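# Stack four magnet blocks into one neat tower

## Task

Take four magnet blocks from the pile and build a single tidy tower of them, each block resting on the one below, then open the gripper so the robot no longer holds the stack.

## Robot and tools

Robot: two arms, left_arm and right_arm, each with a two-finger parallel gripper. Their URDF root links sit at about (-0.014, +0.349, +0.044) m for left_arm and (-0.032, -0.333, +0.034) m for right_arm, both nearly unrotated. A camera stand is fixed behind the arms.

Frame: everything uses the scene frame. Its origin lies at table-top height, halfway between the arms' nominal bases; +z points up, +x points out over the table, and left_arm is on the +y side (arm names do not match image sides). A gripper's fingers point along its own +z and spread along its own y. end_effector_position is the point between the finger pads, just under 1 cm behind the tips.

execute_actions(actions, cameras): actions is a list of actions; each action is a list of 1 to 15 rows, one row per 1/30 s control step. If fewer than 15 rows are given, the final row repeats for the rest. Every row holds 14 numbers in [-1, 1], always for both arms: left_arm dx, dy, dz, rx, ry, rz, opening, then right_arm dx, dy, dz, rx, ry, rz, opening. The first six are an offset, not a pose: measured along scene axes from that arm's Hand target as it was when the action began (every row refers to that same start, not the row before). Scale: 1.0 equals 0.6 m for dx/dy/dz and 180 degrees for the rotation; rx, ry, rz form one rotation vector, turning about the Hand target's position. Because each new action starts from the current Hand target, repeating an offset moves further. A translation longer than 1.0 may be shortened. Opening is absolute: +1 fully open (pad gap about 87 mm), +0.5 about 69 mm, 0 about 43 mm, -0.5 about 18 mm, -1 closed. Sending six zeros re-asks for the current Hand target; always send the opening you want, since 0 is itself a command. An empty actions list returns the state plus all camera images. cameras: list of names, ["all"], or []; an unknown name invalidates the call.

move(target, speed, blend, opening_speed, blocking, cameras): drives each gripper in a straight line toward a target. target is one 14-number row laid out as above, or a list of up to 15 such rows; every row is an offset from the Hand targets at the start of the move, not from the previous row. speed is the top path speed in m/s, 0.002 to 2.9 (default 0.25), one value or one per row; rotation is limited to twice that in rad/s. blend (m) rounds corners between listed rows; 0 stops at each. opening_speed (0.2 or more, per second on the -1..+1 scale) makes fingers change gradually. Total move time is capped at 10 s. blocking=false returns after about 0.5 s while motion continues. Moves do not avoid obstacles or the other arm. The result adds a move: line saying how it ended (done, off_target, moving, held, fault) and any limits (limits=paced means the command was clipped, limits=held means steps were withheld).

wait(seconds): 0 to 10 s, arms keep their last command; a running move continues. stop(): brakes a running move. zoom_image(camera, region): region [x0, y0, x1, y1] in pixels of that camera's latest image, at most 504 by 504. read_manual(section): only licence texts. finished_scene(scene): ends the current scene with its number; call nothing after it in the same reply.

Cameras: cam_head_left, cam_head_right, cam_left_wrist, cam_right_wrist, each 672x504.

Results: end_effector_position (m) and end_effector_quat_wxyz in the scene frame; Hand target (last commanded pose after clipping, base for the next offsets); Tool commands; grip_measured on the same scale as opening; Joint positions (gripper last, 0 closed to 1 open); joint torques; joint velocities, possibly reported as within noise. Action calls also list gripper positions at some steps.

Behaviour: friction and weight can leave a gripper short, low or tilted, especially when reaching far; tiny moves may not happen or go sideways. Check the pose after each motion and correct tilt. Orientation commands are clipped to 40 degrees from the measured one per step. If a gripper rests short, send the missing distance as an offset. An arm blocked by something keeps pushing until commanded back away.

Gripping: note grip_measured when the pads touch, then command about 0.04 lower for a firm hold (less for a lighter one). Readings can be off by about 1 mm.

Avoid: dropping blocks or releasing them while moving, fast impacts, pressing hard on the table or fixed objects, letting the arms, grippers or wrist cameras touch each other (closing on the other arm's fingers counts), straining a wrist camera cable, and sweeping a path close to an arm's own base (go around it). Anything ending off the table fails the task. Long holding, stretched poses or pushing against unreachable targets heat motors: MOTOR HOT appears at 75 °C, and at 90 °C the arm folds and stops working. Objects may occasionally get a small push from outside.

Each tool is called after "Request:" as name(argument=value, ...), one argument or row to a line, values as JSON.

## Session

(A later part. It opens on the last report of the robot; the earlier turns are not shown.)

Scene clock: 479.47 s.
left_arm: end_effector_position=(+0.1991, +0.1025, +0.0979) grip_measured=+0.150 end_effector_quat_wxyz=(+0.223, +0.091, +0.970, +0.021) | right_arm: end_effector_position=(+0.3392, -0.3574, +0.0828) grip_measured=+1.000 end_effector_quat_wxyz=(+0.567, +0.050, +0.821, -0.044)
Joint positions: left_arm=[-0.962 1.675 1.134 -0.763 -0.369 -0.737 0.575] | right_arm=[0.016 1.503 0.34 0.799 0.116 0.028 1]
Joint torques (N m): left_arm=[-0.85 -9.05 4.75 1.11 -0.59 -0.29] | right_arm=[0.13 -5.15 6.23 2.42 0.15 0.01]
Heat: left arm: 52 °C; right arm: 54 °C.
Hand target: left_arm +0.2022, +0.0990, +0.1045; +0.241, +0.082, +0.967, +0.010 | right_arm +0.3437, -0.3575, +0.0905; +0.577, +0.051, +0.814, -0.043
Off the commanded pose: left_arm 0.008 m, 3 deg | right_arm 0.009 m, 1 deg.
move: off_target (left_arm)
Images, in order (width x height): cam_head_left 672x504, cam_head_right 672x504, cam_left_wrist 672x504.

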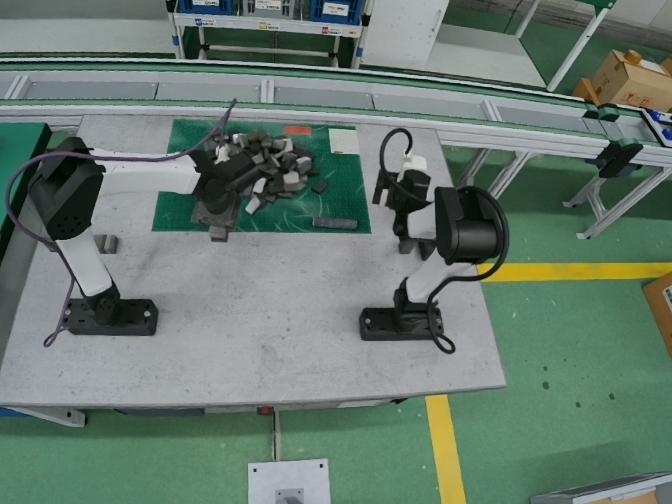

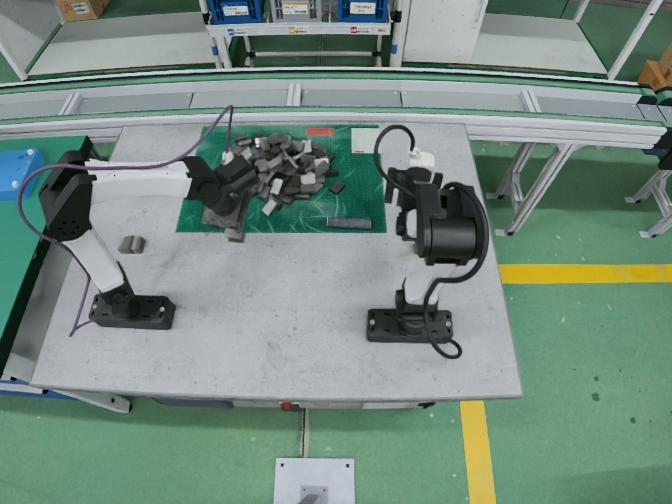

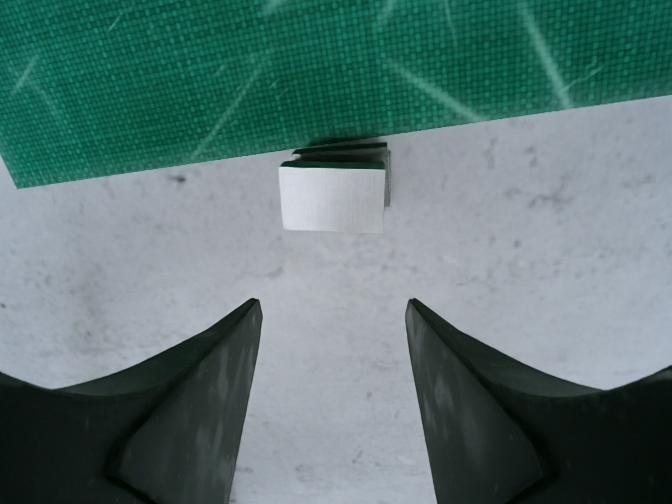

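Request:
move(
  target=[
    [0,0,0.06,0,0,0,0.25,0,0,0,0,0,0,1],
    [0.0465,-0.008,0.06,0.1245,0.1177,-0.4805,0.25,0,0,0,0,0,0,1],
    [0.0465,-0.008,-0.012,0.1245,0.1177,-0.4805,0.25,0,0,0,0,0,0,1],
  ],
  cameras=["cam_left_wrist"],
  speed=[0.15,0.25,0.1],
  blend=[0.01,0.01,0],
)

Scene clock: 494.37 s.
left_arm: end_effector_position=(+0.2283, +0.0966, +0.0995) grip_measured=+0.250 end_effector_quat_wxyz=(-0.005, +0.752, +0.659, +0.006) | right_arm: end_effector_position=(+0.3392, -0.3574, +0.0828) grip_measured=+1.000 end_effector_quat_wxyz=(+0.567, +0.050, +0.821, -0.044)
Joint positions: left_arm=[-0.887 2.01 1.58 -1.151 -0.012 0.804 0.625] | right_arm=[0.016 1.503 0.34 0.799 0.116 0.028 1]
Joint torques (N m): left_arm=[0.34 -9.14 4.75 0.47 0.1 0.06] | right_arm=[0.17 -5.22 6.22 2.43 0.16 -0.01]
Heat: left arm: 51 °C; right arm: 55 °C.
Hand target: left_arm +0.2301, +0.0943, +0.0973; +0.000, +0.755, +0.655, +0.000 | right_arm +0.3437, -0.3575, +0.0905; +0.577, +0.051, +0.814, -0.043
Off the commanded pose: left_arm 0.004 m, 1 deg | right_arm 0.009 m, 1 deg.
move: done
Images, in order (width x height): cam_left_wrist 672x504.

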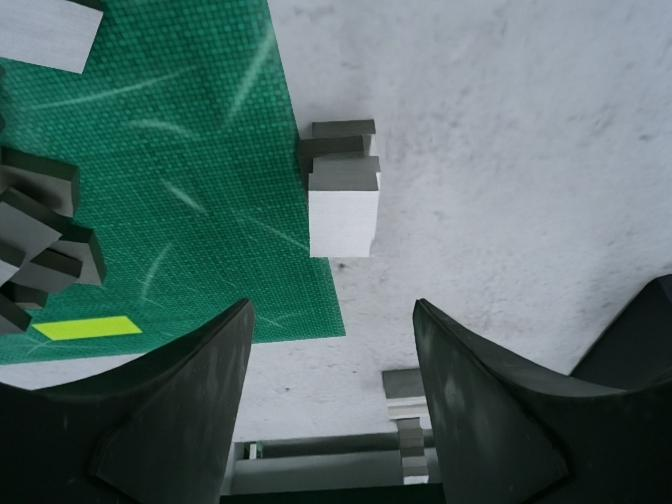

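Request:
move(
  target=[
    [0,-0.006,-0.109,0,0,0,0.25,0,0,0,0,0,0,1],
    [0,-0.006,-0.109,0,0,0,-0.37,0,0,0,0,0,0,1],
  ],
  cameras=["cam_left_wrist"],
  speed=0.1,
  opening_speed=0.4,
)

Scene clock: 501.50 s.
left_arm: end_effector_position=(+0.2276, +0.0935, +0.0341) grip_measured=-0.302 end_effector_quat_wxyz=(-0.007, +0.752, +0.659, -0.001) | right_arm: end_effector_position=(+0.3392, -0.3574, +0.0828) grip_measured=+1.000 end_effector_quat_wxyz=(+0.567, +0.050, +0.821, -0.044)
Joint positions: left_arm=[-0.887 2.096 1.438 -0.927 0.002 0.804 0.349] | right_arm=[0.016 1.503 0.34 0.799 0.116 0.028 1]
Joint torques (N m): left_arm=[-0.25 -9.43 4.36 0.51 -0.09 0.02] | right_arm=[0.16 -5.18 6.2 2.42 0.15 0.01]
Heat: left arm: 51 °C; right arm: 55 °C.
Hand target: left_arm +0.2300, +0.0908, +0.0318; +0.000, +0.755, +0.656, +0.000 | right_arm +0.3437, -0.3575, +0.0905; +0.577, +0.051, +0.814, -0.043
Off the commanded pose: left_arm 0.004 m, 1 deg | right_arm 0.009 m, 1 deg.
move: done
Images, in order (width x height): cam_left_wrist 672x504.

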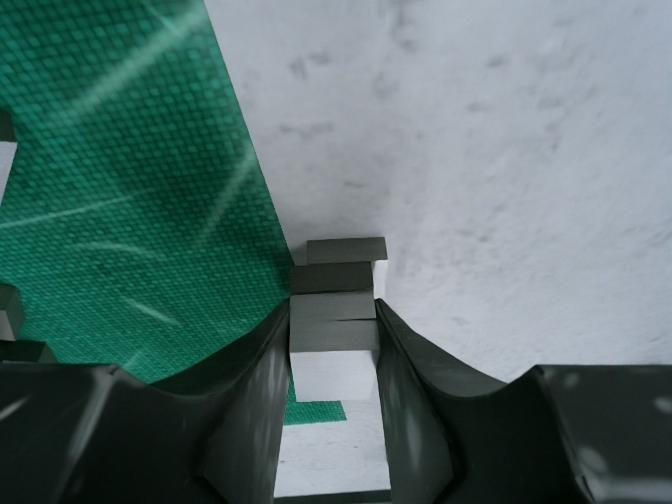

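Request:
move(
  target=[
    [0,0,0,0,0,0,0.0,0,0,0,0,0,0,1],
    [0.003,0,-0.021,0,0,0,0.0,0,0,0,0,0,0,1],
    [0.003,0,-0.021,0,0,0,-0.37,0,0,0,0,0,0,1],
    [0.003,0,-0.021,0,0,0,0.1,0,0,0,0,0,0,1],
    [0.003,0,0.12,0,0,0,0.3,0,0,0,0,0,0,1],
    [0.003,0.004,0.12,0,0,0.5,0.3,0,0,0,0,0,0,1],
  ],
  cameras=["cam_left_wrist"],
  speed=[0.1,0.05,0.1,0.1,0.15,0.3],
  opening_speed=0.6,
)

Request:
zoom_image(
  camera="cam_left_wrist",
  region=[236, 100, 436, 300],
)

Scene clock: 516.20 s.
left_arm: end_effector_position=(+0.2298, +0.0903, +0.0970) grip_measured=+0.300 end_effector_quat_wxyz=(-0.009, +0.081, +0.997, +0.002) | right_arm: end_effector_position=(+0.3392, -0.3574, +0.0828) grip_measured=+1.000 end_effector_quat_wxyz=(+0.567, +0.050, +0.821, -0.044)
Joint positions: left_arm=[-0.735 2.065 1.65 -1.172 0.008 -0.585 0.65] | right_arm=[0.016 1.503 0.34 0.799 0.116 0.028 1]
Joint torques (N m): left_arm=[0.54 -12.19 4.44 0.31 -0.25 -0.26] | right_arm=[0.14 -5.16 6.19 2.42 0.15 -0.01]
Heat: left arm: 51 °C; right arm: 55 °C.
Hand target: left_arm +0.2319, +0.0932, +0.1038; +0.000, +0.071, +0.998, +0.000 | right_arm +0.3437, -0.3575, +0.0905; +0.577, +0.051, +0.814, -0.043
Off the commanded pose: left_arm 0.008 m, 2 deg | right_arm 0.009 m, 1 deg.
move: done; target 5's new opening was sent with left_arm's hand 0.014 m and 2 deg from that target
Images, in order (width x height): cam_left_wrist 672x504.

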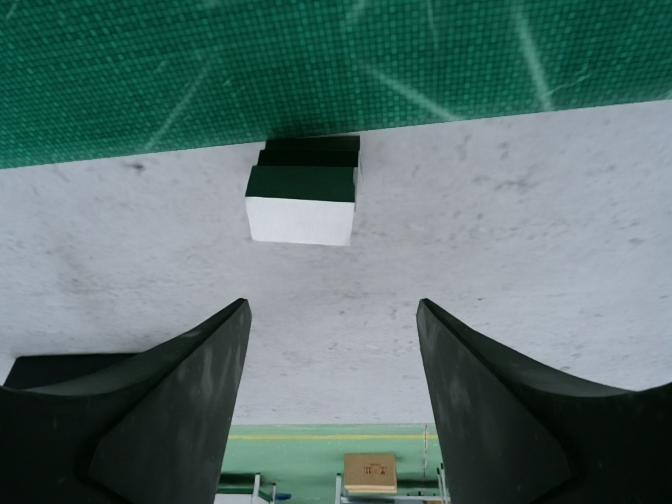

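Scaled by 2.520 from the camera's 672x504 image, which has a finer 960x720 frame.

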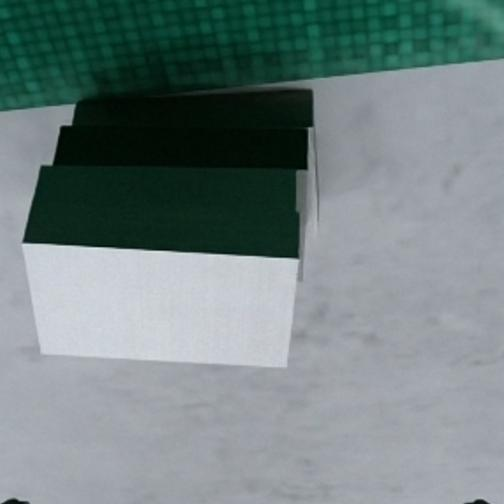

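Request:
move(
  target=[
    [0.010,0.018,0,0,0,0,0.3,0,0,0,0,0,0,1],
    [0.010,0.018,-0.142,0,0,0,0.3,0,0,0,0,0,0,1],
    [0.010,0.018,-0.142,0,0,0,-0.1,0,0,0,0,0,0,1],
    [0.010,0.018,-0.142,0,0,0,0.25,0,0,0,0,0,0,1],
    [0.010,0.018,0.0,0,0,0,0.25,0,0,0,0,0,0,1],
    [-0.045,0.018,0.0,-0.015,-0.16,0,0.25,0,0,0,0,0,0,1],
  ],
  cameras=["cam_left_wrist"],
  speed=[0.1,0.08,0.1,0.1,0.15,0.25],
  opening_speed=0.6,
)

Request:
zoom_image(
  camera="cam_left_wrist",
  region=[236, 100, 436, 300],
)

Scene clock: 532.27 s.
left_arm: end_effector_position=(+0.2016, +0.1072, +0.0977) grip_measured=+0.250 end_effector_quat_wxyz=(+0.232, +0.077, +0.970, +0.004) | right_arm: end_effector_position=(+0.3392, -0.3574, +0.0828) grip_measured=+1.000 end_effector_quat_wxyz=(+0.567, +0.050, +0.821, -0.044)
Joint positions: left_arm=[-0.941 1.631 1.081 -0.711 -0.359 -0.738 0.625] | right_arm=[0.016 1.503 0.34 0.799 0.116 0.028 1]
Joint torques (N m): left_arm=[-0.81 -8.62 4.78 1.19 -0.57 -0.26] | right_arm=[0.16 -5.24 6.23 2.44 0.16 -0.01]
Heat: left arm: 51 °C; right arm: 55 °C.
Hand target: left_arm +0.2048, +0.1039, +0.1039; +0.250, +0.068, +0.966, -0.006 | right_arm +0.3437, -0.3575, +0.0905; +0.577, +0.051, +0.814, -0.043
Off the commanded pose: left_arm 0.008 m, 3 deg | right_arm 0.009 m, 1 deg.
move: off_target (left_arm)
Images, in order (width x height): cam_left_wrist 672x504.

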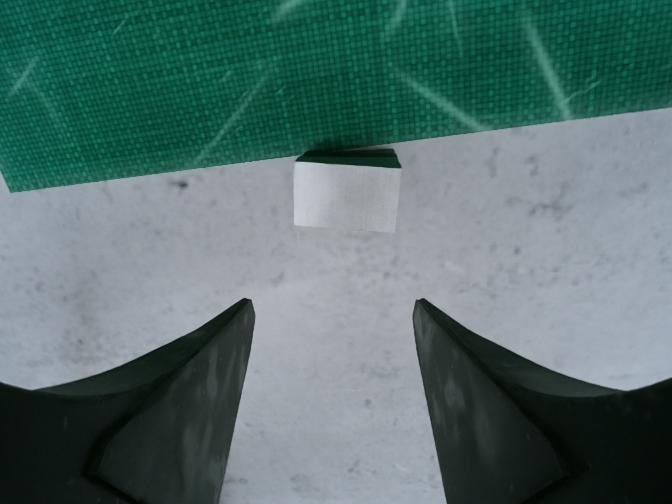

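Scaled by 2.520 from the camera's 672x504 image, which has a finer 960x720 frame.

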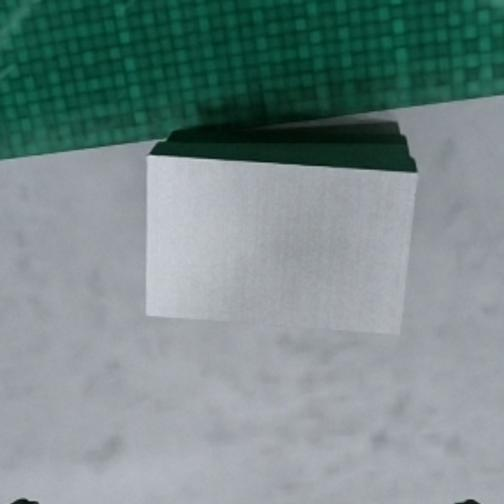

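Request:
finished_scene(
  scene=2,
)

The scene is finished: the task was done.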